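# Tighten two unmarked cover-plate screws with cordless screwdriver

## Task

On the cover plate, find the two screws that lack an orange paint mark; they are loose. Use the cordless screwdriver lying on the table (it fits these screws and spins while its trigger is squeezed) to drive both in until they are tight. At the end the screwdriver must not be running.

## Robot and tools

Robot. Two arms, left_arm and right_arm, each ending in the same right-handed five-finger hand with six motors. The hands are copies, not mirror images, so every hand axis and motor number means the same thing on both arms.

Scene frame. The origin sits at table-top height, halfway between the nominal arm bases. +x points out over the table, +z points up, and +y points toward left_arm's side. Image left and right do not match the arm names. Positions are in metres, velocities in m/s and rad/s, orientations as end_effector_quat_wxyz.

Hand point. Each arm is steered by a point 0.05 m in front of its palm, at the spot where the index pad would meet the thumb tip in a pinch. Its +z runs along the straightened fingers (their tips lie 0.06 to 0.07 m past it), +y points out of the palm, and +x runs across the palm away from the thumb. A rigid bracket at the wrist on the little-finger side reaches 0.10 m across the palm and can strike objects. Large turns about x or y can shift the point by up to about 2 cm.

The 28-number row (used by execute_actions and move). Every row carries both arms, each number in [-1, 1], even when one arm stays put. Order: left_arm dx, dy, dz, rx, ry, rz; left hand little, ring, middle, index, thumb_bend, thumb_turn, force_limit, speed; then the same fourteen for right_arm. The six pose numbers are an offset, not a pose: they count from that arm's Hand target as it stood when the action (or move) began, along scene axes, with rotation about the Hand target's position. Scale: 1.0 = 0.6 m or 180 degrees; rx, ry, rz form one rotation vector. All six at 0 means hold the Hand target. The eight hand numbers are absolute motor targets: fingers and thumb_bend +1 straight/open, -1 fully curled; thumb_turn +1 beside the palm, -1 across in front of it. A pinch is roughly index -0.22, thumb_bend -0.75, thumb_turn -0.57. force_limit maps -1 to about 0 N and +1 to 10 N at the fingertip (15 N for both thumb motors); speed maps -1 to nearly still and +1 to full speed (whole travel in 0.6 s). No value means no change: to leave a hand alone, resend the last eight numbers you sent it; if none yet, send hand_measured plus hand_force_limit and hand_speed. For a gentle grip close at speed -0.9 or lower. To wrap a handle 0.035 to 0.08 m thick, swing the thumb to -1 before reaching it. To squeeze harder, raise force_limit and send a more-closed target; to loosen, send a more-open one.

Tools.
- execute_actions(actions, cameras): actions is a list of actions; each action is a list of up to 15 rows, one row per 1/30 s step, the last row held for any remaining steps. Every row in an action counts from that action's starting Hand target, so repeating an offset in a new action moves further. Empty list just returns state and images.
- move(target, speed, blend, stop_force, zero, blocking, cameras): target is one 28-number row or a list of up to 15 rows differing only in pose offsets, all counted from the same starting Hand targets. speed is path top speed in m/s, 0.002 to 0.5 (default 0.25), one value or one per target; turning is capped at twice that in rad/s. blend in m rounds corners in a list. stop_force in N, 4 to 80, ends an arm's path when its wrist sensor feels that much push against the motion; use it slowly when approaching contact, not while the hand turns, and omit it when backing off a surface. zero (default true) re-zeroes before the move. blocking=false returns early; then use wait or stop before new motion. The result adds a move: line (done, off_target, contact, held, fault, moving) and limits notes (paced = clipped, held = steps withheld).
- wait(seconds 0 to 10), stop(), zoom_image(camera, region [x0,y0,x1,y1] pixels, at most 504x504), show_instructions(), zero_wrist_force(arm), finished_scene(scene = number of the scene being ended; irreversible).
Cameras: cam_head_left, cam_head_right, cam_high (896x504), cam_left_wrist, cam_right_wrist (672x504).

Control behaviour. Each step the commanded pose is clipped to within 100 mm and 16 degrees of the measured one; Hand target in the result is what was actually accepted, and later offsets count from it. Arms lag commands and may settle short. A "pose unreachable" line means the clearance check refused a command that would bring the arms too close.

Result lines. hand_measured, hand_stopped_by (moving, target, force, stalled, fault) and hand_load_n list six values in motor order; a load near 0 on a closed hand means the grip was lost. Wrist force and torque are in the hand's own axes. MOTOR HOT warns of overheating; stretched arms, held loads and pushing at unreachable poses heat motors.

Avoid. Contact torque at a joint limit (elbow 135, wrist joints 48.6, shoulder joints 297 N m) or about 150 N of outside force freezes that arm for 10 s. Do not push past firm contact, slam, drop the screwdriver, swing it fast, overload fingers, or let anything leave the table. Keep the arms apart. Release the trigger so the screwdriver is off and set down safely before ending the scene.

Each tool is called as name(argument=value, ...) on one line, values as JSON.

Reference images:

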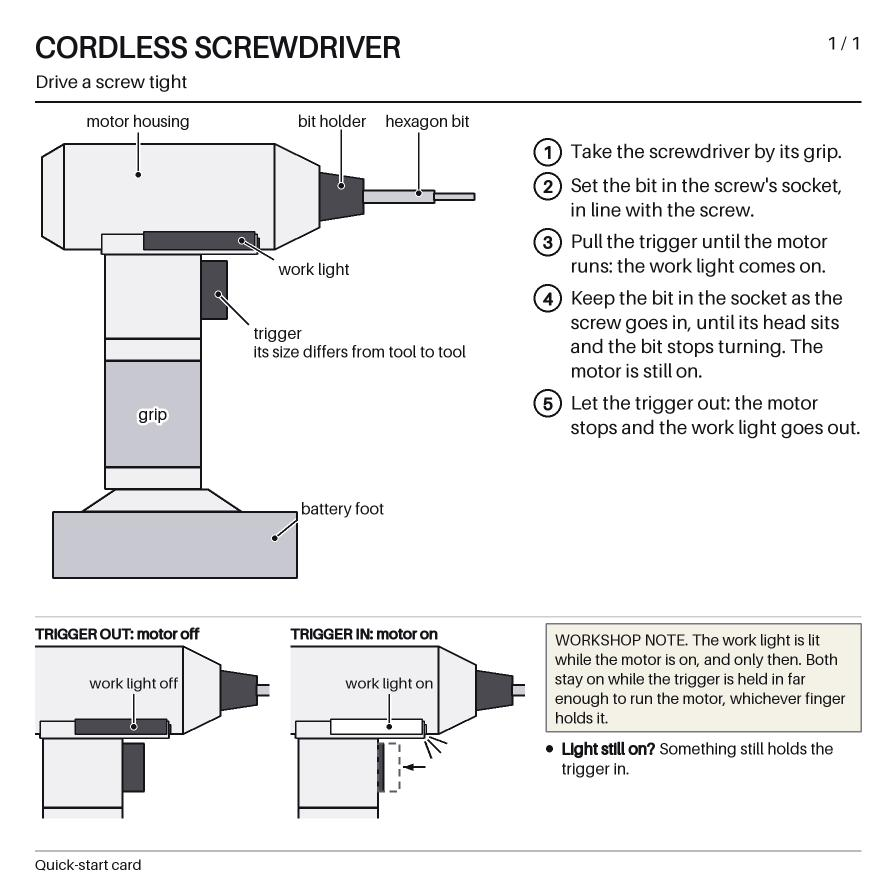

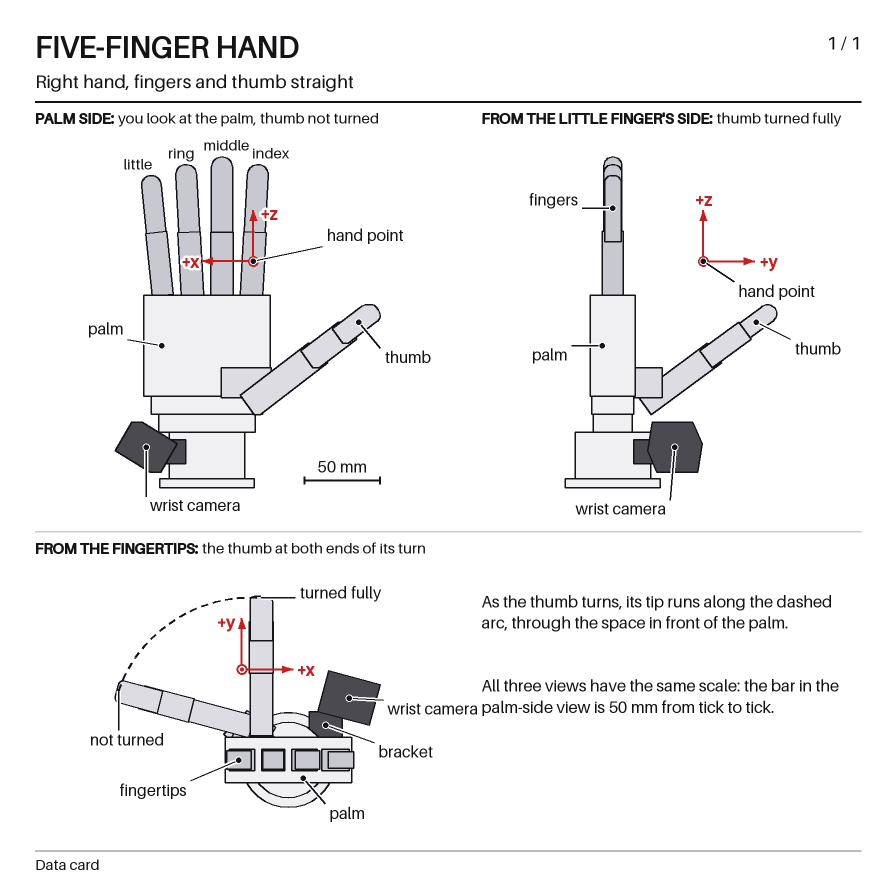

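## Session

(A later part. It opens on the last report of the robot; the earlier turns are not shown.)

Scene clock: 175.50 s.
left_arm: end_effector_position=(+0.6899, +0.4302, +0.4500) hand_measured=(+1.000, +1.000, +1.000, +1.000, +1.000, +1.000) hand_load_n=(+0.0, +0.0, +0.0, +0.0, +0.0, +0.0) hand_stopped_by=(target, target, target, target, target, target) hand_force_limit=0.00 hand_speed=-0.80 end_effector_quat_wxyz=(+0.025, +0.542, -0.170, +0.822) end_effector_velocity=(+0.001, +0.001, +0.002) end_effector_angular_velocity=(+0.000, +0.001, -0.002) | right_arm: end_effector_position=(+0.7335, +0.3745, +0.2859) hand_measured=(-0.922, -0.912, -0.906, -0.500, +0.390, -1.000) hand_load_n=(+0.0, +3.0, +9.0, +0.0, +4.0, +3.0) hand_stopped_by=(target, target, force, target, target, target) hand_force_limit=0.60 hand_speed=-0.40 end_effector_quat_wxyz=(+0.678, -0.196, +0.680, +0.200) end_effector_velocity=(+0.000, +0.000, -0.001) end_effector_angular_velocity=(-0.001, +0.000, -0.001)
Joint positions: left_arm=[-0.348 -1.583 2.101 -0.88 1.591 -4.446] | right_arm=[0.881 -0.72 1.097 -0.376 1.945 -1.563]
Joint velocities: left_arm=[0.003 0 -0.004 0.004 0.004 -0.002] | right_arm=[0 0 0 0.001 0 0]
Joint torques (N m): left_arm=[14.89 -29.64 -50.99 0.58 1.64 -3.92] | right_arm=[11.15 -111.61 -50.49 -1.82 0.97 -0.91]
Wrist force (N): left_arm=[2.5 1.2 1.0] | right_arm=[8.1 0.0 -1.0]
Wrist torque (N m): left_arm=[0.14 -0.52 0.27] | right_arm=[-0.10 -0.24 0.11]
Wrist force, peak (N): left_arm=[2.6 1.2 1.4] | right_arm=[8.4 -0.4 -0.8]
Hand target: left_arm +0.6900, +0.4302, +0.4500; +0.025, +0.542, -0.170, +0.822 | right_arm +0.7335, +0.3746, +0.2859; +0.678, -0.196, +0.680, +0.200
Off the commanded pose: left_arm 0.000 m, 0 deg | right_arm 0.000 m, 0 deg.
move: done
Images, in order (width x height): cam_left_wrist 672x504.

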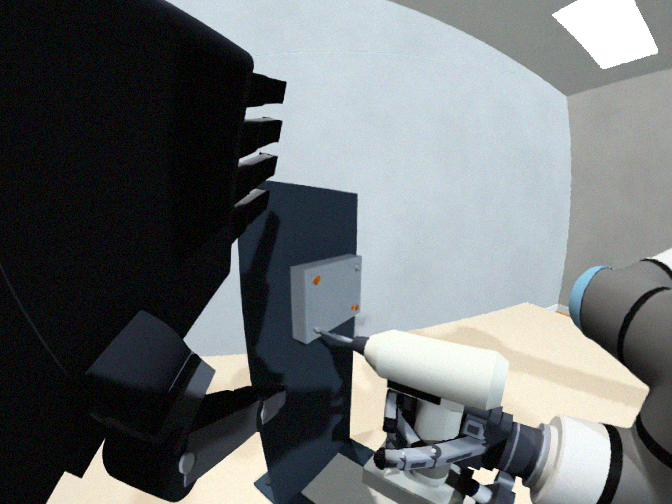

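execute_actions(actions=[[[0,0,0,0,0,0,1,1,1,1,1,1,0,-0.8,-0.00134,0.00211,0,0,0,0,-0.922,-0.914,-0.908,-0.9,0.382,-1,0.6,-0.4]]], cameras=["cam_left_wrist"])

move(target=[0,0,0,0,0,0,1,1,1,1,1,1,0,-0.8,0.00985,0.00625,0,0,0,0,-0.922,-0.914,-0.908,-0.9,0.382,-1,0.6,-0.4], speed=0.005, stop_force=6, cameras=["cam_left_wrist"])

zoom_image(camera="cam_left_wrist", region=[280, 300, 360, 360])

Scene clock: 177.03 s.
left_arm: end_effector_position=(+0.6900, +0.4302, +0.4500) hand_measured=(+1.000, +1.000, +1.000, +1.000, +1.000, +1.000) hand_load_n=(+0.0, +0.0, +0.0, +0.0, +0.0, +0.0) hand_stopped_by=(target, target, target, target, target, target) hand_force_limit=0.00 hand_speed=-0.80 end_effector_quat_wxyz=(+0.025, +0.542, -0.170, +0.822) end_effector_velocity=(+0.000, +0.000, +0.000) end_effector_angular_velocity=(+0.000, -0.001, +0.000) | right_arm: end_effector_position=(+0.7326, +0.3759, +0.2859) hand_measured=(-0.922, -0.912, -0.906, -0.894, +0.390, -1.000) hand_load_n=(+0.0, +2.5, +7.5, +10.0, +5.5, +2.0) hand_stopped_by=(target, target, force, force, target, target) hand_force_limit=0.60 hand_speed=-0.40 end_effector_quat_wxyz=(+0.678, -0.196, +0.680, +0.200) end_effector_velocity=(+0.000, +0.000, +0.001) end_effector_angular_velocity=(+0.001, +0.000, +0.000)
Joint positions: left_arm=[-0.347 -1.583 2.101 -0.879 1.591 -4.447] | right_arm=[0.883 -0.719 1.094 -0.375 1.947 -1.563]
Joint velocities: left_arm=[0 0 0 0 0 0] | right_arm=[0 -0.001 0 0 0 0]
Joint torques (N m): left_arm=[-7.72 -16.62 -49.1 -1.25 -0.12 -3.6] | right_arm=[-15.88 -131.05 -40.84 -6.24 -0.86 -0.78]
Wrist force (N): left_arm=[2.7 1.0 0.7] | right_arm=[8.4 0.2 -0.5]
Wrist torque (N m): left_arm=[0.13 -0.54 0.28] | right_arm=[-0.11 -0.30 0.13]
Wrist force, peak (N): left_arm=[2.7 1.6 1.3] | right_arm=[8.5 0.0 -0.4]
Hand target: left_arm +0.6900, +0.4302, +0.4500; +0.025, +0.542, -0.170, +0.822 | right_arm +0.7326, +0.3758, +0.2859; +0.678, -0.196, +0.680, +0.200
Off the commanded pose: left_arm 0.000 m, 0 deg | right_arm 0.000 m, 0 deg.
Images, in order (width x height): cam_left_wrist 672x504.

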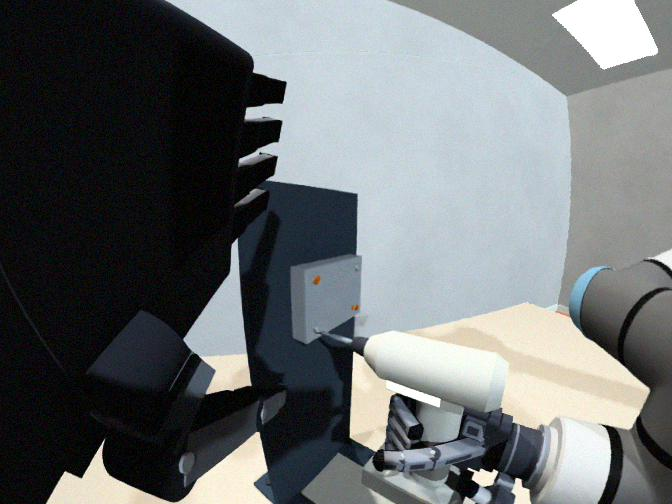

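Scene clock: 179.43 s.
left_arm: end_effector_position=(+0.6900, +0.4302, +0.4500) hand_measured=(+1.000, +1.000, +1.000, +1.000, +1.000, +1.000) hand_load_n=(+0.0, +0.0, +0.0, +0.0, +0.0, +0.0) hand_stopped_by=(target, target, target, target, target, target) hand_force_limit=0.00 hand_speed=-0.80 end_effector_quat_wxyz=(+0.025, +0.542, -0.170, +0.822) end_effector_velocity=(+0.000, -0.001, +0.000) end_effector_angular_velocity=(-0.001, +0.000, -0.001) | right_arm: end_effector_position=(+0.7384, +0.3795, +0.2859) hand_measured=(-0.922, -0.912, -0.906, -0.894, +0.390, -1.000) hand_load_n=(+0.0, +2.0, +7.0, +9.5, +5.5, +1.5) hand_stopped_by=(target, target, force, force, target, target) hand_force_limit=0.60 hand_speed=-0.40 end_effector_quat_wxyz=(+0.678, -0.196, +0.680, +0.200) end_effector_velocity=(+0.000, +0.000, +0.003) end_effector_angular_velocity=(+0.002, -0.001, +0.000)
Joint positions: left_arm=[-0.347 -1.583 2.101 -0.879 1.591 -4.447] | right_arm=[0.88 -0.709 1.075 -0.366 1.944 -1.563]
Joint velocities: left_arm=[-0.001 0 0 0 -0.001 -0.001] | right_arm=[0 -0.002 0 0 0 0]
Joint torques (N m): left_arm=[-9.85 -14.71 -44.7 -1.68 -0.31 -3.53] | right_arm=[-1.17 -131.42 -42.38 -6.44 1.66 -0.58]
Wrist force (N): left_arm=[2.1 1.5 1.0] | right_arm=[8.5 0.5 -2.2]
Wrist torque (N m): left_arm=[0.18 -0.47 0.27] | right_arm=[-0.08 -0.26 0.11]
Wrist force, peak (N): left_arm=[2.8 1.3 1.1] | right_arm=[10.5 1.5 -8.4]
Hand target: left_arm +0.6900, +0.4302, +0.4500; +0.025, +0.542, -0.170, +0.822 | right_arm +0.7384, +0.3795, +0.2859; +0.678, -0.196, +0.680, +0.200
Off the commanded pose: left_arm 0.000 m, 0 deg | right_arm 0.000 m, 0 deg.
move: contact (right_arm)
Images, in order (width x height): cam_left_wrist 672x504.

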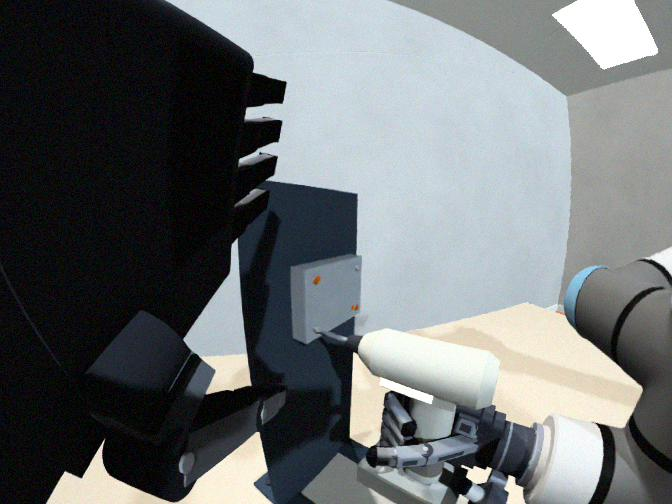

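Scaled by 6.300 from the camera's 672x504 image, which has a finer 960x720 frame.

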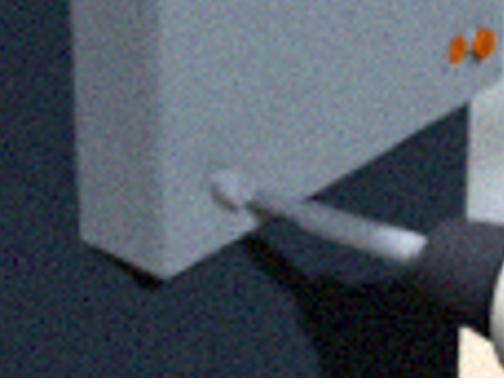

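move(target=[0,0,0,0,0,0,1,1,1,1,1,1,0,-0.8,0.00704,0.00447,0,0,0,0,-0.922,-0.914,-0.908,-0.9,0.382,-1,0.6,-0.4], speed=0.003, stop_force=10, cameras=["cam_left_wrist"])

zoom_image(camera="cam_left_wrist", region=[280, 300, 360, 360])

Scene clock: 180.60 s.
left_arm: end_effector_position=(+0.6900, +0.4302, +0.4500) hand_measured=(+1.000, +1.000, +1.000, +1.000, +1.000, +1.000) hand_load_n=(+0.0, +0.0, +0.0, -0.5, +0.0, +0.0) hand_stopped_by=(target, target, target, target, target, target) hand_force_limit=0.00 hand_speed=-0.80 end_effector_quat_wxyz=(+0.025, +0.542, -0.170, +0.822) end_effector_velocity=(+0.000, -0.001, +0.000) end_effector_angular_velocity=(+0.000, +0.000, -0.001) | right_arm: end_effector_position=(+0.7386, +0.3797, +0.2859) hand_measured=(-0.922, -0.912, -0.906, -0.894, +0.390, -1.000) hand_load_n=(+0.0, +2.0, +6.5, +8.5, +6.5, +0.5) hand_stopped_by=(target, target, force, force, target, target) hand_force_limit=0.60 hand_speed=-0.40 end_effector_quat_wxyz=(+0.678, -0.196, +0.680, +0.200) end_effector_velocity=(+0.000, +0.000, +0.003) end_effector_angular_velocity=(+0.003, -0.002, +0.000)
Joint positions: left_arm=[-0.347 -1.583 2.101 -0.879 1.591 -4.447] | right_arm=[0.88 -0.708 1.074 -0.365 1.944 -1.563]
Joint velocities: left_arm=[-0.001 0 0 0 0 0] | right_arm=[0 -0.003 0 -0.001 0 0]
Joint torques (N m): left_arm=[-11.89 -18.82 -41.82 -1.9 -0.22 -3.26] | right_arm=[-6.59 -132.43 -43.64 -7.06 2.86 -0.49]
Wrist force (N): left_arm=[2.4 1.3 1.2] | right_arm=[10.1 1.1 -6.0]
Wrist torque (N m): left_arm=[0.13 -0.52 0.27] | right_arm=[-0.08 -0.35 0.11]
Wrist force, peak (N): left_arm=[2.8 1.6 0.8] | right_arm=[12.6 1.9 -13.7]
Hand target: left_arm +0.6900, +0.4302, +0.4500; +0.025, +0.542, -0.170, +0.822 | right_arm +0.7386, +0.3797, +0.2859; +0.678, -0.196, +0.680, +0.200
Off the commanded pose: left_arm 0.000 m, 0 deg | right_arm 0.005 m, 0 deg.
move: contact (right_arm)
Images, in order (width x height): cam_left_wrist 672x504.

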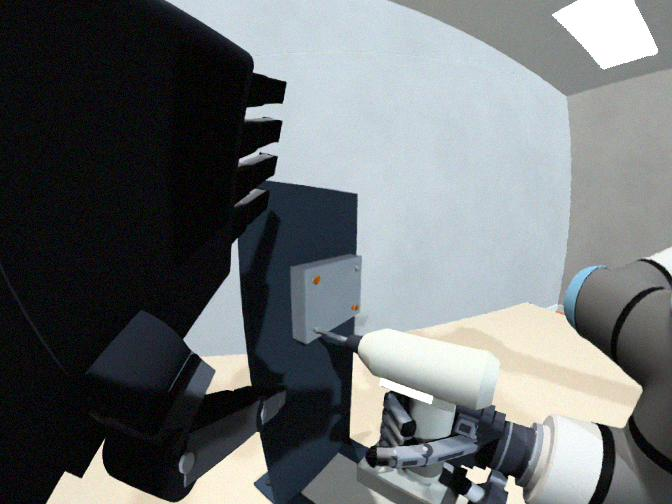

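Scaled by 6.300 from the camera's 672x504 image, which has a finer 960x720 frame.

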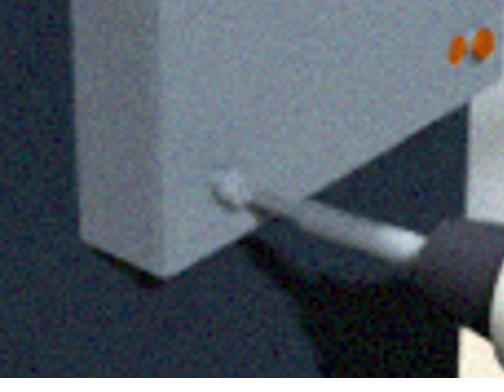

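move(target=[0.034,0.066,0.05,0,0,0,1,1,1,1,1,1,0,-0.8,0,0,0,0,0,0,-0.922,-0.914,-0.908,-0.5,0.382,-1,0.6,-0.4], speed=0.1, cameras=["cam_left_wrist"])

zoom_image(camera="cam_left_wrist", region=[325, 325, 405, 385])

Scene clock: 181.90 s.
left_arm: end_effector_position=(+0.7106, +0.4697, +0.4800) hand_measured=(+1.000, +1.000, +1.000, +1.000, +1.000, +1.000) hand_load_n=(+0.0, +0.0, +0.0, +0.0, +0.0, +0.0) hand_stopped_by=(target, target, target, target, target, target) hand_force_limit=0.00 hand_speed=-0.80 end_effector_quat_wxyz=(+0.025, +0.542, -0.170, +0.822) end_effector_velocity=(-0.001, -0.001, -0.003) end_effector_angular_velocity=(+0.000, +0.001, +0.000) | right_arm: end_effector_position=(+0.7386, +0.3797, +0.2859) hand_measured=(-0.922, -0.912, -0.906, -0.500, +0.390, -1.000) hand_load_n=(+0.0, +2.5, +7.0, +0.0, +6.0, +0.5) hand_stopped_by=(target, target, force, target, target, target) hand_force_limit=0.60 hand_speed=-0.40 end_effector_quat_wxyz=(+0.678, -0.196, +0.680, +0.200) end_effector_velocity=(+0.000, +0.000, +0.000) end_effector_angular_velocity=(+0.001, +0.000, +0.000)
Joint positions: left_arm=[-0.267 -1.572 2.03 -0.822 1.666 -4.475] | right_arm=[0.88 -0.708 1.074 -0.365 1.944 -1.563]
Joint velocities: left_arm=[-0.003 0.001 0.004 -0.003 -0.003 0.001] | right_arm=[0 0 0 -0.001 0 0]
Joint torques (N m): left_arm=[-17.56 -49.85 -28.63 -6.8 -2.17 3.93] | right_arm=[1.46 -132.22 -46.18 -5.38 1.48 -0.55]
Wrist force (N): left_arm=[2.7 1.5 1.3] | right_arm=[9.8 -0.7 -10.1]
Wrist torque (N m): left_arm=[0.17 -0.58 0.30] | right_arm=[0.19 -0.43 0.17]
Wrist force, peak (N): left_arm=[2.7 1.5 1.3] | right_arm=[10.2 -0.6 -10.8]
Hand target: left_arm +0.7105, +0.4698, +0.4800; +0.025, +0.542, -0.170, +0.822 | right_arm +0.7386, +0.3797, +0.2859; +0.678, -0.196, +0.680, +0.200
Off the commanded pose: left_arm 0.000 m, 0 deg | right_arm 0.000 m, 0 deg.
move: done
Images, in order (width x height): cam_left_wrist 672x504.

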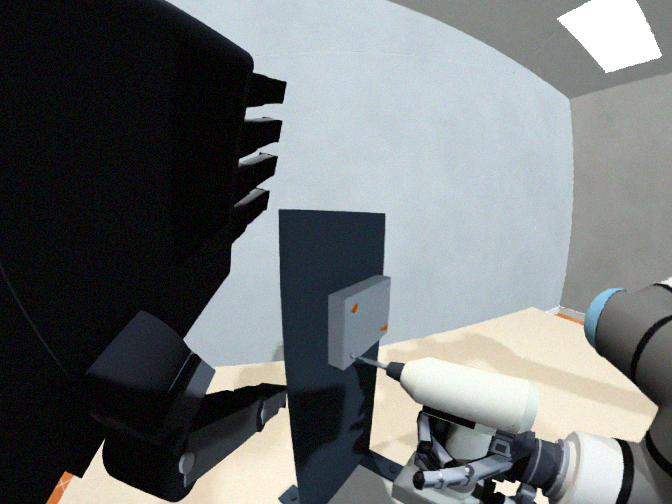

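Scaled by 6.300 from the camera's 672x504 image, which has a finer 960x720 frame.

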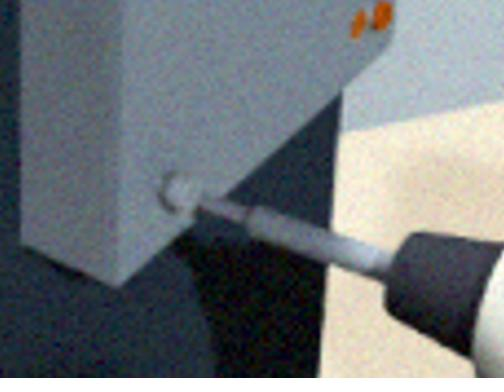

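move(target=[0,0,0,0,0,0,1,1,1,1,1,1,0,-0.8,-0.00141,-0.00089,0,0,0,0,-0.922,-0.914,-0.908,-0.5,0.382,-1,0.6,-0.4], speed=0.01, cameras=[])

move(target=[0,0,0,0,0,0,1,1,1,1,1,1,0,-0.8,0.00178,-0.00281,0,0,0,0,-0.922,-0.914,-0.908,-0.5,0.382,-1,0.6,-0.4], speed=0.004, stop_force=6, cameras=["cam_left_wrist"])

zoom_image(camera="cam_left_wrist", region=[325, 325, 405, 385])

Scene clock: 184.17 s.
left_arm: end_effector_position=(+0.7105, +0.4698, +0.4800) hand_measured=(+1.000, +1.000, +1.000, +1.000, +1.000, +1.000) hand_load_n=(+0.0, +0.0, +0.0, +0.0, +0.0, +0.0) hand_stopped_by=(target, target, target, target, target, target) hand_force_limit=0.00 hand_speed=-0.80 end_effector_quat_wxyz=(+0.025, +0.542, -0.170, +0.822) end_effector_velocity=(+0.000, +0.000, +0.000) end_effector_angular_velocity=(+0.000, +0.000, -0.001) | right_arm: end_effector_position=(+0.7377, +0.3792, +0.2859) hand_measured=(-0.922, -0.912, -0.906, -0.500, +0.390, -1.000) hand_load_n=(-0.5, +2.5, +9.0, +0.0, +4.0, +2.0) hand_stopped_by=(target, target, force, target, target, target) hand_force_limit=0.60 hand_speed=-0.40 end_effector_quat_wxyz=(+0.678, -0.196, +0.680, +0.200) end_effector_velocity=(+0.000, +0.000, -0.002) end_effector_angular_velocity=(-0.001, +0.001, +0.000)
Joint positions: left_arm=[-0.267 -1.572 2.03 -0.822 1.666 -4.475] | right_arm=[0.881 -0.71 1.077 -0.367 1.945 -1.563]
Joint velocities: left_arm=[0 0 0 0 0.001 -0.001] | right_arm=[0 0.001 0 0 0 0]
Joint torques (N m): left_arm=[1.29 -53.58 -33 -5.63 -0.09 4.1] | right_arm=[13.77 -127.13 -43.33 -6.2 2.08 -0.51]
Wrist force (N): left_arm=[2.4 1.2 0.8] | right_arm=[8.1 -0.3 -0.8]
Wrist torque (N m): left_arm=[0.17 -0.52 0.28] | right_arm=[-0.16 -0.25 0.10]
Wrist force, peak (N): left_arm=[2.6 1.4 1.3] | right_arm=[10.8 -0.4 -9.6]
Hand target: left_arm +0.7105, +0.4698, +0.4800; +0.025, +0.542, -0.170, +0.822 | right_arm +0.7377, +0.3792, +0.2859; +0.678, -0.196, +0.680, +0.200
Off the commanded pose: left_arm 0.000 m, 0 deg | right_arm 0.000 m, 0 deg.
move: done
No camera images: "cameras" was empty.

Scene clock: 185.30 s.
left_arm: end_effector_position=(+0.7105, +0.4698, +0.4800) hand_measured=(+1.000, +1.000, +1.000, +1.000, +1.000, +1.000) hand_load_n=(+0.0, +0.0, +0.0, +0.0, +0.0, +0.0) hand_stopped_by=(target, target, target, target, target, target) hand_force_limit=0.00 hand_speed=-0.80 end_effector_quat_wxyz=(+0.025, +0.542, -0.170, +0.822) end_effector_velocity=(+0.000, +0.000, +0.000) end_effector_angular_velocity=(-0.001, +0.000, +0.001) | right_arm: end_effector_position=(+0.7388, +0.3775, +0.2859) hand_measured=(-0.922, -0.912, -0.906, -0.500, +0.390, -1.000) hand_load_n=(+0.0, +2.5, +8.5, +0.0, +4.5, +2.0) hand_stopped_by=(target, target, force, target, target, target) hand_force_limit=0.60 hand_speed=-0.40 end_effector_quat_wxyz=(+0.678, -0.196, +0.680, +0.200) end_effector_velocity=(+0.000, +0.000, +0.001) end_effector_angular_velocity=(+0.001, +0.000, +0.000)
Joint positions: left_arm=[-0.267 -1.572 2.03 -0.822 1.666 -4.475] | right_arm=[0.879 -0.711 1.08 -0.368 1.943 -1.563]
Joint velocities: left_arm=[0 0 0 0 0 -0.001] | right_arm=[0 0 0 0 0 0]
Joint torques (N m): left_arm=[7.71 -54.21 -35.64 -5.08 -0.54 3.86] | right_arm=[-7.69 -121.45 -50.29 -4.72 0.39 -0.18]
Wrist force (N): left_arm=[2.1 1.2 0.8] | right_arm=[8.1 -0.2 -0.3]
Wrist torque (N m): left_arm=[0.16 -0.48 0.26] | right_arm=[-0.18 -0.27 0.11]
Wrist force, peak (N): left_arm=[2.4 1.7 1.5] | right_arm=[8.5 -0.2 -0.5]
Hand target: left_arm +0.7105, +0.4698, +0.4800; +0.025, +0.542, -0.170, +0.822 | right_arm +0.7388, +0.3775, +0.2859; +0.678, -0.196, +0.680, +0.200
Off the commanded pose: left_arm 0.000 m, 0 deg | right_arm 0.000 m, 0 deg.
move: done
Images, in order (width x height): cam_left_wrist 672x504.

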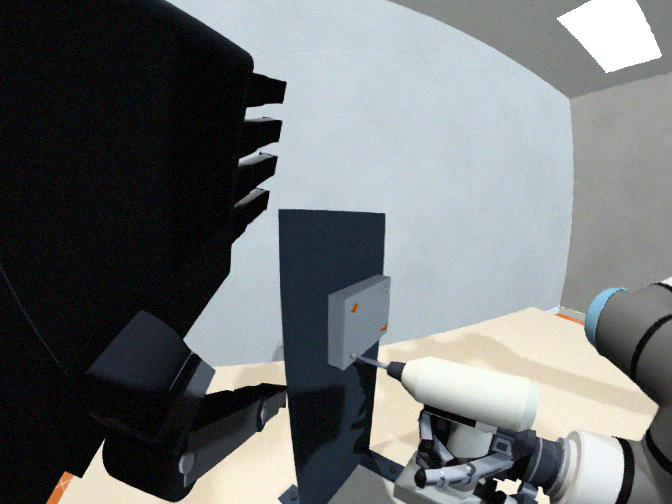

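Scaled by 6.300 from the camera's 672x504 image, which has a finer 960x720 frame.

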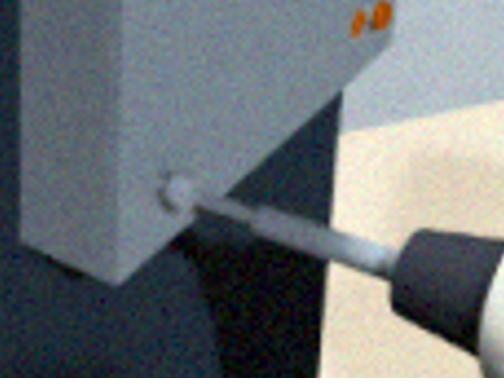

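move(target=[0,0,0,0,0,0,1,1,1,1,1,1,0,-0.8,-0.00536,0.00844,0,0,0,0,-0.922,-0.914,-0.908,-0.5,0.382,-1,0.6,-0.4], speed=0.004, stop_force=4, cameras=["cam_left_wrist"])

zoom_image(camera="cam_left_wrist", region=[325, 325, 405, 385])

Scene clock: 187.73 s.
left_arm: end_effector_position=(+0.7105, +0.4698, +0.4800) hand_measured=(+1.000, +1.000, +1.000, +1.000, +1.000, +1.000) hand_load_n=(+0.0, +0.0, +0.0, +0.0, +0.0, +0.0) hand_stopped_by=(target, target, target, target, target, target) hand_force_limit=0.00 hand_speed=-0.80 end_effector_quat_wxyz=(+0.025, +0.542, -0.170, +0.822) end_effector_velocity=(+0.000, +0.000, +0.000) end_effector_angular_velocity=(+0.000, +0.000, +0.000) | right_arm: end_effector_position=(+0.7356, +0.3826, +0.2859) hand_measured=(-0.922, -0.912, -0.906, -0.500, +0.390, -1.000) hand_load_n=(+0.0, +3.0, +8.5, +0.0, +4.5, +1.5) hand_stopped_by=(target, target, force, target, target, target) hand_force_limit=0.60 hand_speed=-0.40 end_effector_quat_wxyz=(+0.678, -0.196, +0.680, +0.200) end_effector_velocity=(+0.000, +0.000, +0.000) end_effector_angular_velocity=(-0.002, +0.001, +0.000)
Joint positions: left_arm=[-0.267 -1.572 2.03 -0.822 1.666 -4.475] | right_arm=[0.884 -0.706 1.07 -0.363 1.948 -1.563]
Joint velocities: left_arm=[0.001 0 0 0 0 -0.001] | right_arm=[0 0 0 0.002 0 0]
Joint torques (N m): left_arm=[5.53 -55.17 -39.83 -3.68 0.4 4.3] | right_arm=[3.33 -123.53 -43.51 -3.69 -0.15 -1.11]
Wrist force (N): left_arm=[2.4 1.2 1.1] | right_arm=[8.7 -1.8 -3.9]
Wrist torque (N m): left_arm=[0.14 -0.54 0.28] | right_arm=[0.11 -0.39 0.21]
Wrist force, peak (N): left_arm=[2.9 1.2 1.0] | right_arm=[8.8 -1.9 -4.5]
Hand target: left_arm +0.7105, +0.4698, +0.4800; +0.025, +0.542, -0.170, +0.822 | right_arm +0.7356, +0.3826, +0.2859; +0.678, -0.196, +0.680, +0.200
Off the commanded pose: left_arm 0.000 m, 0 deg | right_arm 0.000 m, 0 deg.
move: done
Images, in order (width x height): cam_left_wrist 672x504.

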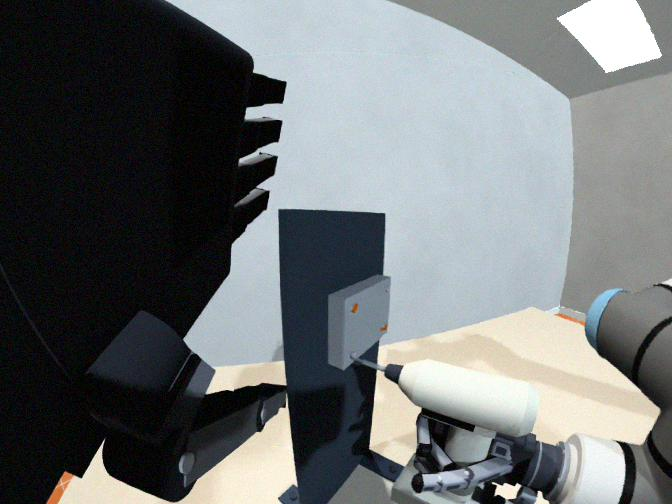

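Scaled by 6.300 from the camera's 672x504 image, which has a finer 960x720 frame.

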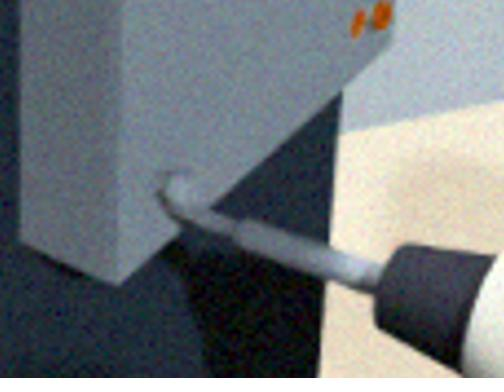

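move(target=[0,0,0,0,0,0,1,1,1,1,1,1,0,-0.8,-0.00563,-0.00357,0.0037,0,0,0,-0.922,-0.914,-0.908,-0.5,0.382,-1,0.6,-0.4], speed=0.02, cameras=["cam_left_wrist"])

zoom_image(camera="cam_left_wrist", region=[325, 325, 405, 385])

move(target=[-0.034,-0.066,-0.05,0,0,0,1,1,1,1,1,1,0,-0.8,0,0,0,0,0,0,-0.922,-0.914,-0.908,-0.5,0.382,-1,0.6,-0.4], speed=0.1, cameras=["cam_left_wrist"])

zoom_image(camera="cam_left_wrist", region=[280, 300, 360, 360])

Scene clock: 189.03 s.
left_arm: end_effector_position=(+0.7105, +0.4698, +0.4800) hand_measured=(+1.000, +1.000, +1.000, +1.000, +1.000, +1.000) hand_load_n=(+0.0, +0.0, +0.0, -0.5, +0.5, +0.0) hand_stopped_by=(target, target, target, target, target, target) hand_force_limit=0.00 hand_speed=-0.80 end_effector_quat_wxyz=(+0.025, +0.542, -0.170, +0.822) end_effector_velocity=(+0.000, +0.000, +0.000) end_effector_angular_velocity=(+0.001, -0.001, +0.000) | right_arm: end_effector_position=(+0.7322, +0.3804, +0.2881) hand_measured=(-0.922, -0.912, -0.906, -0.500, +0.390, -1.000) hand_load_n=(+0.0, +2.0, +9.0, +0.0, +3.5, +2.5) hand_stopped_by=(target, target, force, target, target, target) hand_force_limit=0.60 hand_speed=-0.40 end_effector_quat_wxyz=(+0.678, -0.196, +0.680, +0.200) end_effector_velocity=(+0.001, +0.000, -0.002) end_effector_angular_velocity=(+0.000, +0.000, -0.001)
Joint positions: left_arm=[-0.267 -1.572 2.03 -0.822 1.666 -4.475] | right_arm=[0.886 -0.714 1.08 -0.366 1.95 -1.563]
Joint velocities: left_arm=[-0.001 0 0 0 -0.001 0.001] | right_arm=[0 0.002 -0.001 -0.002 0 0]
Joint torques (N m): left_arm=[5.03 -52.81 -43.32 -3.09 0.15 4.01] | right_arm=[11.36 -115.7 -50.4 -6.06 1.64 -1.82]
Wrist force (N): left_arm=[2.3 1.3 0.9] | right_arm=[8.4 0.0 -0.8]
Wrist torque (N m): left_arm=[0.17 -0.51 0.27] | right_arm=[-0.12 -0.22 0.12]
Wrist force, peak (N): left_arm=[2.6 1.6 1.0] | right_arm=[8.7 -1.5 -4.5]
Hand target: left_arm +0.7105, +0.4698, +0.4800; +0.025, +0.542, -0.170, +0.822 | right_arm +0.7322, +0.3804, +0.2881; +0.678, -0.196, +0.680, +0.200
Off the commanded pose: left_arm 0.000 m, 0 deg | right_arm 0.000 m, 0 deg.
move: done
Images, in order (width x height): cam_left_wrist 672x504.

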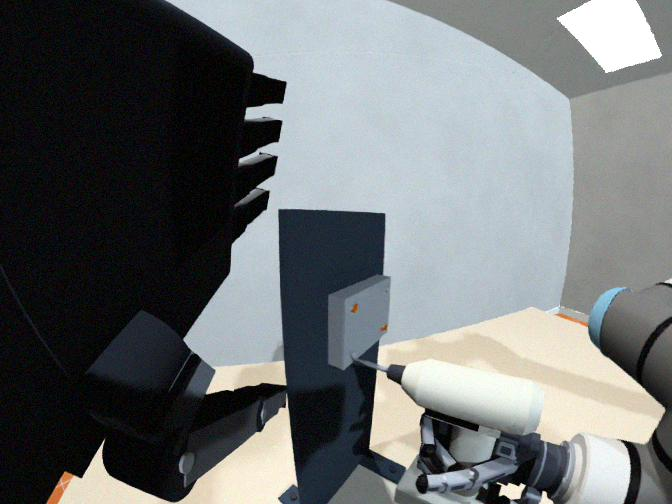

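Scaled by 6.300 from the camera's 672x504 image, which has a finer 960x720 frame.

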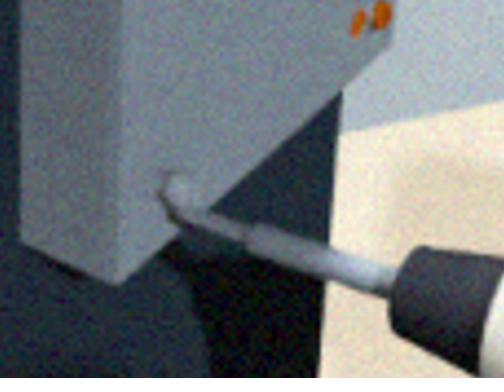

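Scene clock: 189.90 s.
left_arm: end_effector_position=(+0.6899, +0.4302, +0.4500) hand_measured=(+1.000, +1.000, +1.000, +1.000, +1.000, +1.000) hand_load_n=(+0.0, +0.0, +0.0, +0.0, +0.0, +0.0) hand_stopped_by=(target, target, target, target, target, target) hand_force_limit=0.00 hand_speed=-0.80 end_effector_quat_wxyz=(+0.025, +0.542, -0.170, +0.822) end_effector_velocity=(+0.000, +0.000, +0.002) end_effector_angular_velocity=(+0.000, +0.000, -0.003) | right_arm: end_effector_position=(+0.7322, +0.3804, +0.2881) hand_measured=(-0.922, -0.912, -0.906, -0.500, +0.390, -1.000) hand_load_n=(+0.0, +2.5, +9.5, +0.0, +3.0, +2.5) hand_stopped_by=(target, target, force, target, target, target) hand_force_limit=0.60 hand_speed=-0.40 end_effector_quat_wxyz=(+0.678, -0.196, +0.680, +0.200) end_effector_velocity=(+0.000, +0.000, +0.003) end_effector_angular_velocity=(+0.003, -0.002, +0.000)
Joint positions: left_arm=[-0.348 -1.583 2.101 -0.88 1.591 -4.446] | right_arm=[0.886 -0.713 1.08 -0.366 1.95 -1.563]
Joint velocities: left_arm=[0.002 -0.001 -0.004 0.004 0.005 -0.002] | right_arm=[0 -0.002 0 -0.001 0 0]
Joint torques (N m): left_arm=[12.87 -31.53 -52.21 -0.78 2.79 -4.1] | right_arm=[6.13 -112.48 -52.07 -2.22 -0.04 -2.03]
Wrist force (N): left_arm=[2.6 0.8 1.3] | right_arm=[8.5 -0.2 -0.6]
Wrist torque (N m): left_arm=[0.06 -0.54 0.27] | right_arm=[-0.15 -0.23 0.11]
Wrist force, peak (N): left_arm=[2.3 2.2 0.6] | right_arm=[8.9 -0.1 -0.8]
Hand target: left_arm +0.6900, +0.4302, +0.4500; +0.025, +0.542, -0.170, +0.822 | right_arm +0.7322, +0.3804, +0.2881; +0.678, -0.196, +0.680, +0.200
Off the commanded pose: left_arm 0.000 m, 0 deg | right_arm 0.000 m, 0 deg.
move: done
Images, in order (width x height): cam_left_wrist 672x504.

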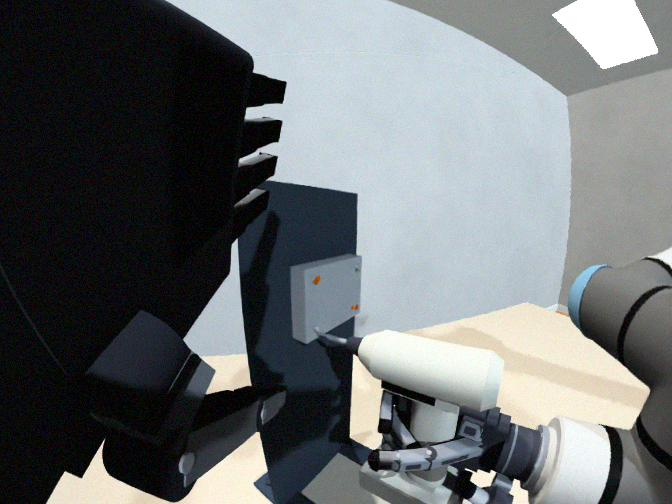

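Scaled by 6.300 from the camera's 672x504 image, which has a finer 960x720 frame.

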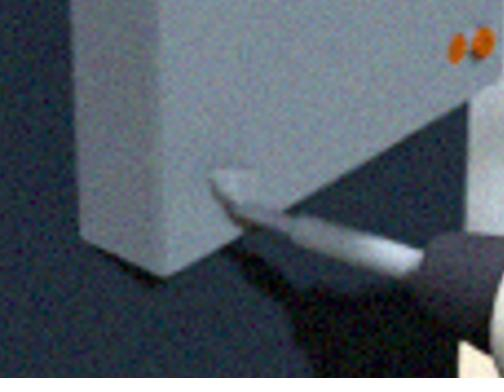

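move(target=[0,0,0,0,0,0,1,1,1,1,1,1,0,-0.8,0,0,0.0035,0,0,0,-0.922,-0.914,-0.908,-0.5,0.382,-1,0.6,-0.4], speed=0.02, cameras=["cam_left_wrist"])

zoom_image(camera="cam_left_wrist", region=[290, 310, 350, 355])

move(target=[0.034,0.066,0.05,0,0,0,1,1,1,1,1,1,0,-0.8,0,0,0,0,0,0,-0.922,-0.914,-0.908,-0.5,0.382,-1,0.6,-0.4], speed=0.1, cameras=["cam_left_wrist"])

zoom_image(camera="cam_left_wrist", region=[335, 335, 395, 380])

Scene clock: 190.87 s.
left_arm: end_effector_position=(+0.6900, +0.4302, +0.4501) hand_measured=(+1.000, +1.000, +1.000, +1.000, +1.000, +1.000) hand_load_n=(+0.0, +0.0, +0.0, +0.0, +0.0, +0.0) hand_stopped_by=(target, target, target, target, target, target) hand_force_limit=0.00 hand_speed=-0.80 end_effector_quat_wxyz=(+0.025, +0.542, -0.170, +0.822) end_effector_velocity=(+0.000, +0.000, +0.000) end_effector_angular_velocity=(-0.001, +0.001, +0.000) | right_arm: end_effector_position=(+0.7322, +0.3804, +0.2902) hand_measured=(-0.922, -0.912, -0.906, -0.500, +0.388, -1.000) hand_load_n=(+0.0, +1.5, +9.5, +0.0, +3.5, +2.5) hand_stopped_by=(target, target, force, target, target, target) hand_force_limit=0.60 hand_speed=-0.40 end_effector_quat_wxyz=(+0.678, -0.196, +0.680, +0.200) end_effector_velocity=(+0.000, +0.000, -0.001) end_effector_angular_velocity=(+0.000, +0.000, +0.000)
Joint positions: left_arm=[-0.347 -1.583 2.101 -0.879 1.591 -4.447] | right_arm=[0.886 -0.715 1.078 -0.363 1.95 -1.563]
Joint velocities: left_arm=[0 0 0 0.001 0 -0.001] | right_arm=[0 0.001 0 0 0 0]
Joint torques (N m): left_arm=[0.66 -16.85 -51.88 -0.55 1.07 -3.49] | right_arm=[-1.84 -128.72 -51.38 -2.39 -0.17 -1.91]
Wrist force (N): left_arm=[2.3 1.2 0.9] | right_arm=[8.6 -0.1 -0.8]
Wrist torque (N m): left_arm=[0.16 -0.49 0.26] | right_arm=[-0.12 -0.21 0.13]
Wrist force, peak (N): left_arm=[2.6 1.4 1.1] | right_arm=[8.9 0.0 -0.8]
Hand target: left_arm +0.6900, +0.4302, +0.4500; +0.025, +0.542, -0.170, +0.822 | right_arm +0.7322, +0.3804, +0.2902; +0.678, -0.196, +0.680, +0.200
Off the commanded pose: left_arm 0.000 m, 0 deg | right_arm 0.000 m, 0 deg.
move: done
Images, in order (width x height): cam_left_wrist 672x504.

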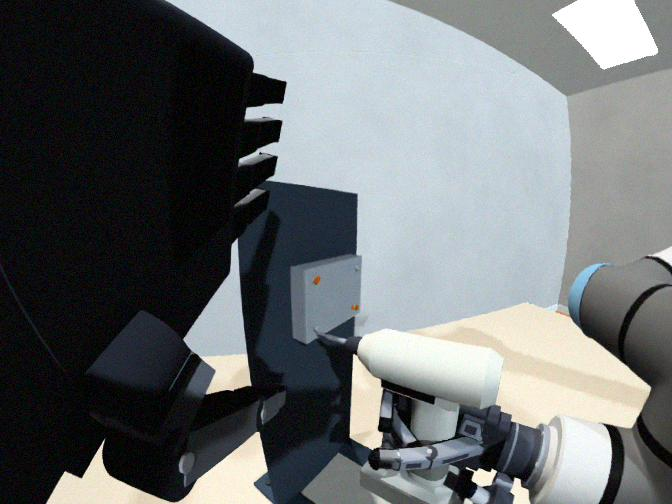

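Scaled by 8.400 from the camera's 672x504 image, which has a finer 960x720 frame.

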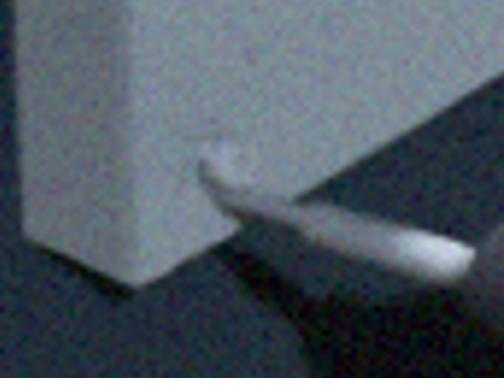

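Scene clock: 191.73 s.
left_arm: end_effector_position=(+0.7106, +0.4697, +0.4800) hand_measured=(+1.000, +1.000, +1.000, +1.000, +1.000, +1.000) hand_load_n=(+0.0, +0.0, +0.0, +0.0, +0.0, +0.0) hand_stopped_by=(target, target, target, target, target, target) hand_force_limit=0.00 hand_speed=-0.80 end_effector_quat_wxyz=(+0.025, +0.542, -0.170, +0.822) end_effector_velocity=(-0.001, -0.001, -0.002) end_effector_angular_velocity=(-0.001, +0.000, +0.001) | right_arm: end_effector_position=(+0.7322, +0.3804, +0.2903) hand_measured=(-0.922, -0.912, -0.906, -0.500, +0.388, -1.000) hand_load_n=(+0.0, +1.5, +9.5, +0.0, +3.5, +2.5) hand_stopped_by=(target, target, force, target, target, target) hand_force_limit=0.60 hand_speed=-0.40 end_effector_quat_wxyz=(+0.678, -0.196, +0.680, +0.200) end_effector_velocity=(+0.000, +0.000, -0.001) end_effector_angular_velocity=(-0.001, +0.001, +0.000)
Joint positions: left_arm=[-0.267 -1.572 2.03 -0.822 1.666 -4.475] | right_arm=[0.886 -0.715 1.078 -0.363 1.95 -1.563]
Joint velocities: left_arm=[-0.003 0 0.004 -0.004 -0.005 0.001] | right_arm=[0 0.001 0 0.001 0 0]
Joint torques (N m): left_arm=[-14.3 -48.29 -24.64 -7.34 -1.92 4.15] | right_arm=[-9.38 -122.55 -43.88 -6.59 -0.2 -1.69]
Wrist force (N): left_arm=[2.3 0.9 1.3] | right_arm=[8.5 -0.3 -0.8]
Wrist torque (N m): left_arm=[0.09 -0.53 0.27] | right_arm=[-0.15 -0.19 0.11]
Wrist force, peak (N): left_arm=[2.3 2.4 0.5] | right_arm=[8.9 0.0 -0.6]
Hand target: left_arm +0.7105, +0.4698, +0.4801; +0.025, +0.542, -0.170, +0.822 | right_arm +0.7322, +0.3804, +0.2902; +0.678, -0.196, +0.680, +0.200
Off the commanded pose: left_arm 0.000 m, 0 deg | right_arm 0.000 m, 0 deg.
move: done
Images, in order (width x height): cam_left_wrist 672x504.

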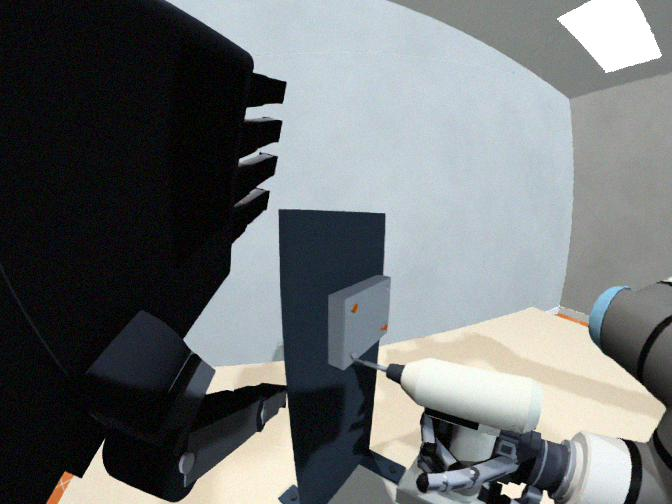

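Scaled by 8.400 from the camera's 672x504 image, which has a finer 960x720 frame.

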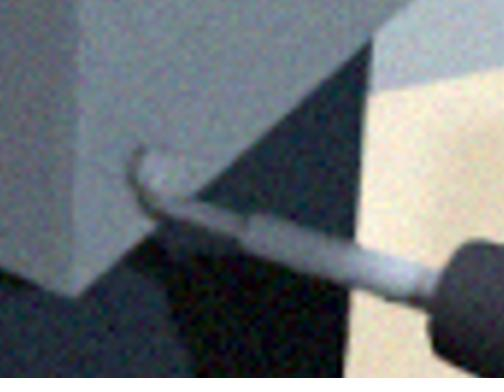

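move(target=[0,0,0,0,0,0,1,1,1,1,1,1,0,-0.8,0,0,0.005,0,0,0,-0.922,-0.914,-0.908,-0.5,0.382,-1,0.6,-0.4], speed=0.02, cameras=["cam_left_wrist"])

zoom_image(camera="cam_left_wrist", region=[335, 335, 395, 380])

Scene clock: 192.87 s.
left_arm: end_effector_position=(+0.7105, +0.4698, +0.4800) hand_measured=(+1.000, +1.000, +1.000, +1.000, +1.000, +1.000) hand_load_n=(+0.0, +0.0, +0.0, +0.0, +0.0, +0.0) hand_stopped_by=(target, target, target, target, target, target) hand_force_limit=0.00 hand_speed=-0.80 end_effector_quat_wxyz=(+0.025, +0.542, -0.170, +0.822) end_effector_velocity=(+0.000, +0.000, +0.000) end_effector_angular_velocity=(-0.001, +0.000, +0.000) | right_arm: end_effector_position=(+0.7322, +0.3804, +0.2933) hand_measured=(-0.922, -0.912, -0.906, -0.500, +0.388, -1.000) hand_load_n=(+0.0, +1.0, +10.5, +0.0, +3.0, +2.0) hand_stopped_by=(target, target, force, target, target, target) hand_force_limit=0.60 hand_speed=-0.40 end_effector_quat_wxyz=(+0.678, -0.196, +0.680, +0.200) end_effector_velocity=(+0.000, +0.000, +0.000) end_effector_angular_velocity=(+0.000, +0.000, +0.000)
Joint positions: left_arm=[-0.267 -1.572 2.03 -0.822 1.666 -4.475] | right_arm=[0.886 -0.717 1.077 -0.359 1.95 -1.563]
Joint velocities: left_arm=[0 0 0 0 0 -0.001] | right_arm=[0 0 0 0 0 0]
Joint torques (N m): left_arm=[-1.24 -53.75 -31.47 -6.19 -1.25 4.14] | right_arm=[-12.36 -126.05 -50.96 -2.94 -0.25 -1.56]
Wrist force (N): left_arm=[2.3 1.3 0.9] | right_arm=[8.5 -0.3 -0.7]
Wrist torque (N m): left_arm=[0.17 -0.52 0.28] | right_arm=[-0.17 -0.20 0.11]
Wrist force, peak (N): left_arm=[2.7 1.4 0.7] | right_arm=[8.9 -0.3 -0.8]
Hand target: left_arm +0.7105, +0.4698, +0.4801; +0.025, +0.542, -0.170, +0.822 | right_arm +0.7322, +0.3804, +0.2932; +0.678, -0.196, +0.680, +0.200
Off the commanded pose: left_arm 0.000 m, 0 deg | right_arm 0.000 m, 0 deg.
move: done
Images, in order (width x height): cam_left_wrist 672x504.

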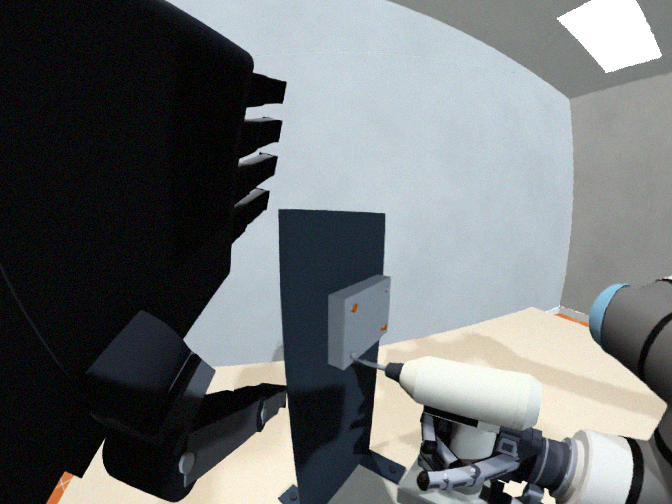

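Scaled by 8.400 from the camera's 672x504 image, which has a finer 960x720 frame.

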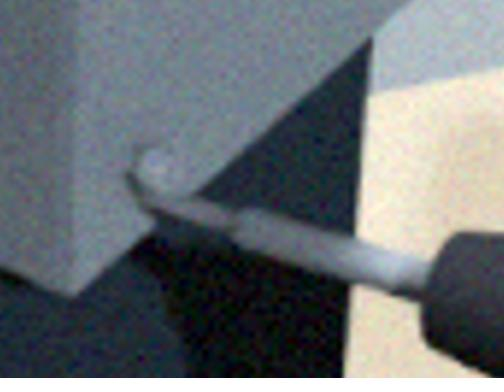

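zoom_image(camera="cam_left_wrist", region=[325, 325, 425, 400])

zoom_image(camera="cam_left_wrist", region=[280, 340, 560, 504])

Scaled by 5.040 from the camera's 672x504 image, which has a finer 960x720 frame.

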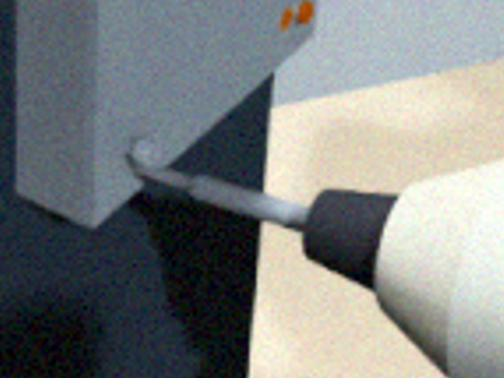

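Scaled by 1.800 from the camera's 672x504 image, which has a finer 960x720 frame.

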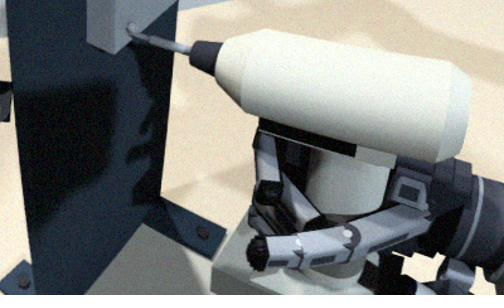

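move(target=[0,0,0,0,0,0,1,1,1,1,1,1,0,-0.8,0,0,0.005,0,0,0,-0.922,-0.914,-0.908,-0.5,0.382,-1,0.6,-0.4], speed=0.02, cameras=["cam_left_wrist"])

zoom_image(camera="cam_left_wrist", region=[335, 335, 395, 380])

zoom_image(camera="cam_left_wrist", region=[340, 340, 372, 364])

Scene clock: 194.60 s.
left_arm: end_effector_position=(+0.7105, +0.4698, +0.4800) hand_measured=(+1.000, +1.000, +1.000, +1.000, +1.000, +1.000) hand_load_n=(+0.0, +0.0, +0.0, +0.0, +0.0, +0.0) hand_stopped_by=(target, target, target, target, target, target) hand_force_limit=0.00 hand_speed=-0.80 end_effector_quat_wxyz=(+0.025, +0.542, -0.170, +0.822) end_effector_velocity=(+0.000, -0.001, +0.000) end_effector_angular_velocity=(-0.001, +0.001, -0.001) | right_arm: end_effector_position=(+0.7322, +0.3804, +0.2963) hand_measured=(-0.922, -0.914, -0.906, -0.500, +0.388, -1.000) hand_load_n=(+0.0, +0.0, +11.0, +0.0, +3.0, +2.0) hand_stopped_by=(target, target, force, target, target, target) hand_force_limit=0.60 hand_speed=-0.40 end_effector_quat_wxyz=(+0.678, -0.196, +0.680, +0.200) end_effector_velocity=(+0.000, +0.000, +0.001) end_effector_angular_velocity=(+0.001, -0.001, +0.000)
Joint positions: left_arm=[-0.267 -1.572 2.03 -0.822 1.666 -4.475] | right_arm=[0.886 -0.719 1.075 -0.355 1.95 -1.563]
Joint velocities: left_arm=[-0.001 0 0 0.001 0 -0.001] | right_arm=[0 -0.001 0 -0.001 0 0]
Joint torques (N m): left_arm=[4.01 -52.29 -33.06 -5.4 -0.75 3.5] | right_arm=[-12.91 -126.67 -50.61 -2.96 -0.32 -1.6]
Wrist force (N): left_arm=[2.1 0.8 1.3] | right_arm=[8.6 -0.2 -0.8]
Wrist torque (N m): left_arm=[0.07 -0.49 0.25] | right_arm=[-0.14 -0.18 0.11]
Wrist force, peak (N): left_arm=[2.7 1.6 1.2] | right_arm=[9.1 -0.2 -0.7]
Hand target: left_arm +0.7105, +0.4698, +0.4801; +0.025, +0.542, -0.170, +0.822 | right_arm +0.7322, +0.3804, +0.2962; +0.678, -0.196, +0.680, +0.200
Off the commanded pose: left_arm 0.000 m, 0 deg | right_arm 0.000 m, 0 deg.
move: done
Images, in order (width x height): cam_left_wrist 672x504.

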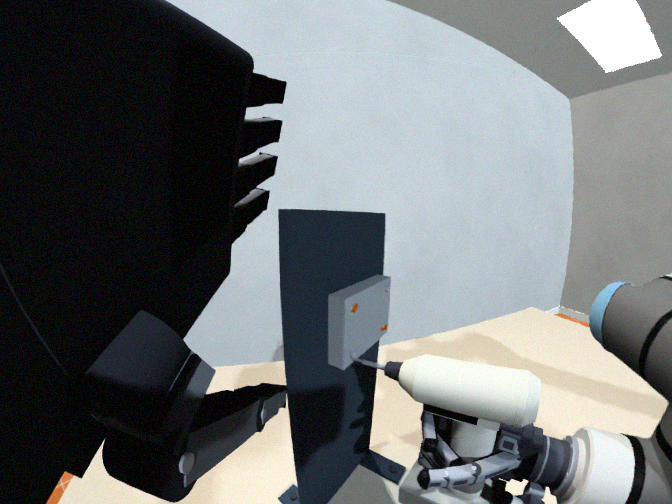

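Scaled by 8.400 from the camera's 672x504 image, which has a finer 960x720 frame.

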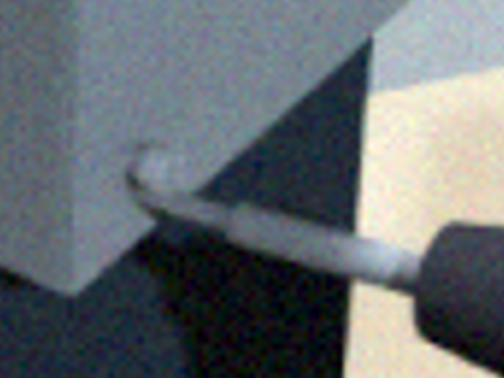

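Scaled by 15.750 from the camera's 672x504 image, which has a finer 960x720 frame.

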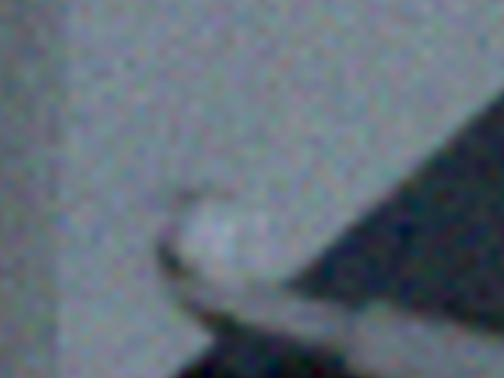

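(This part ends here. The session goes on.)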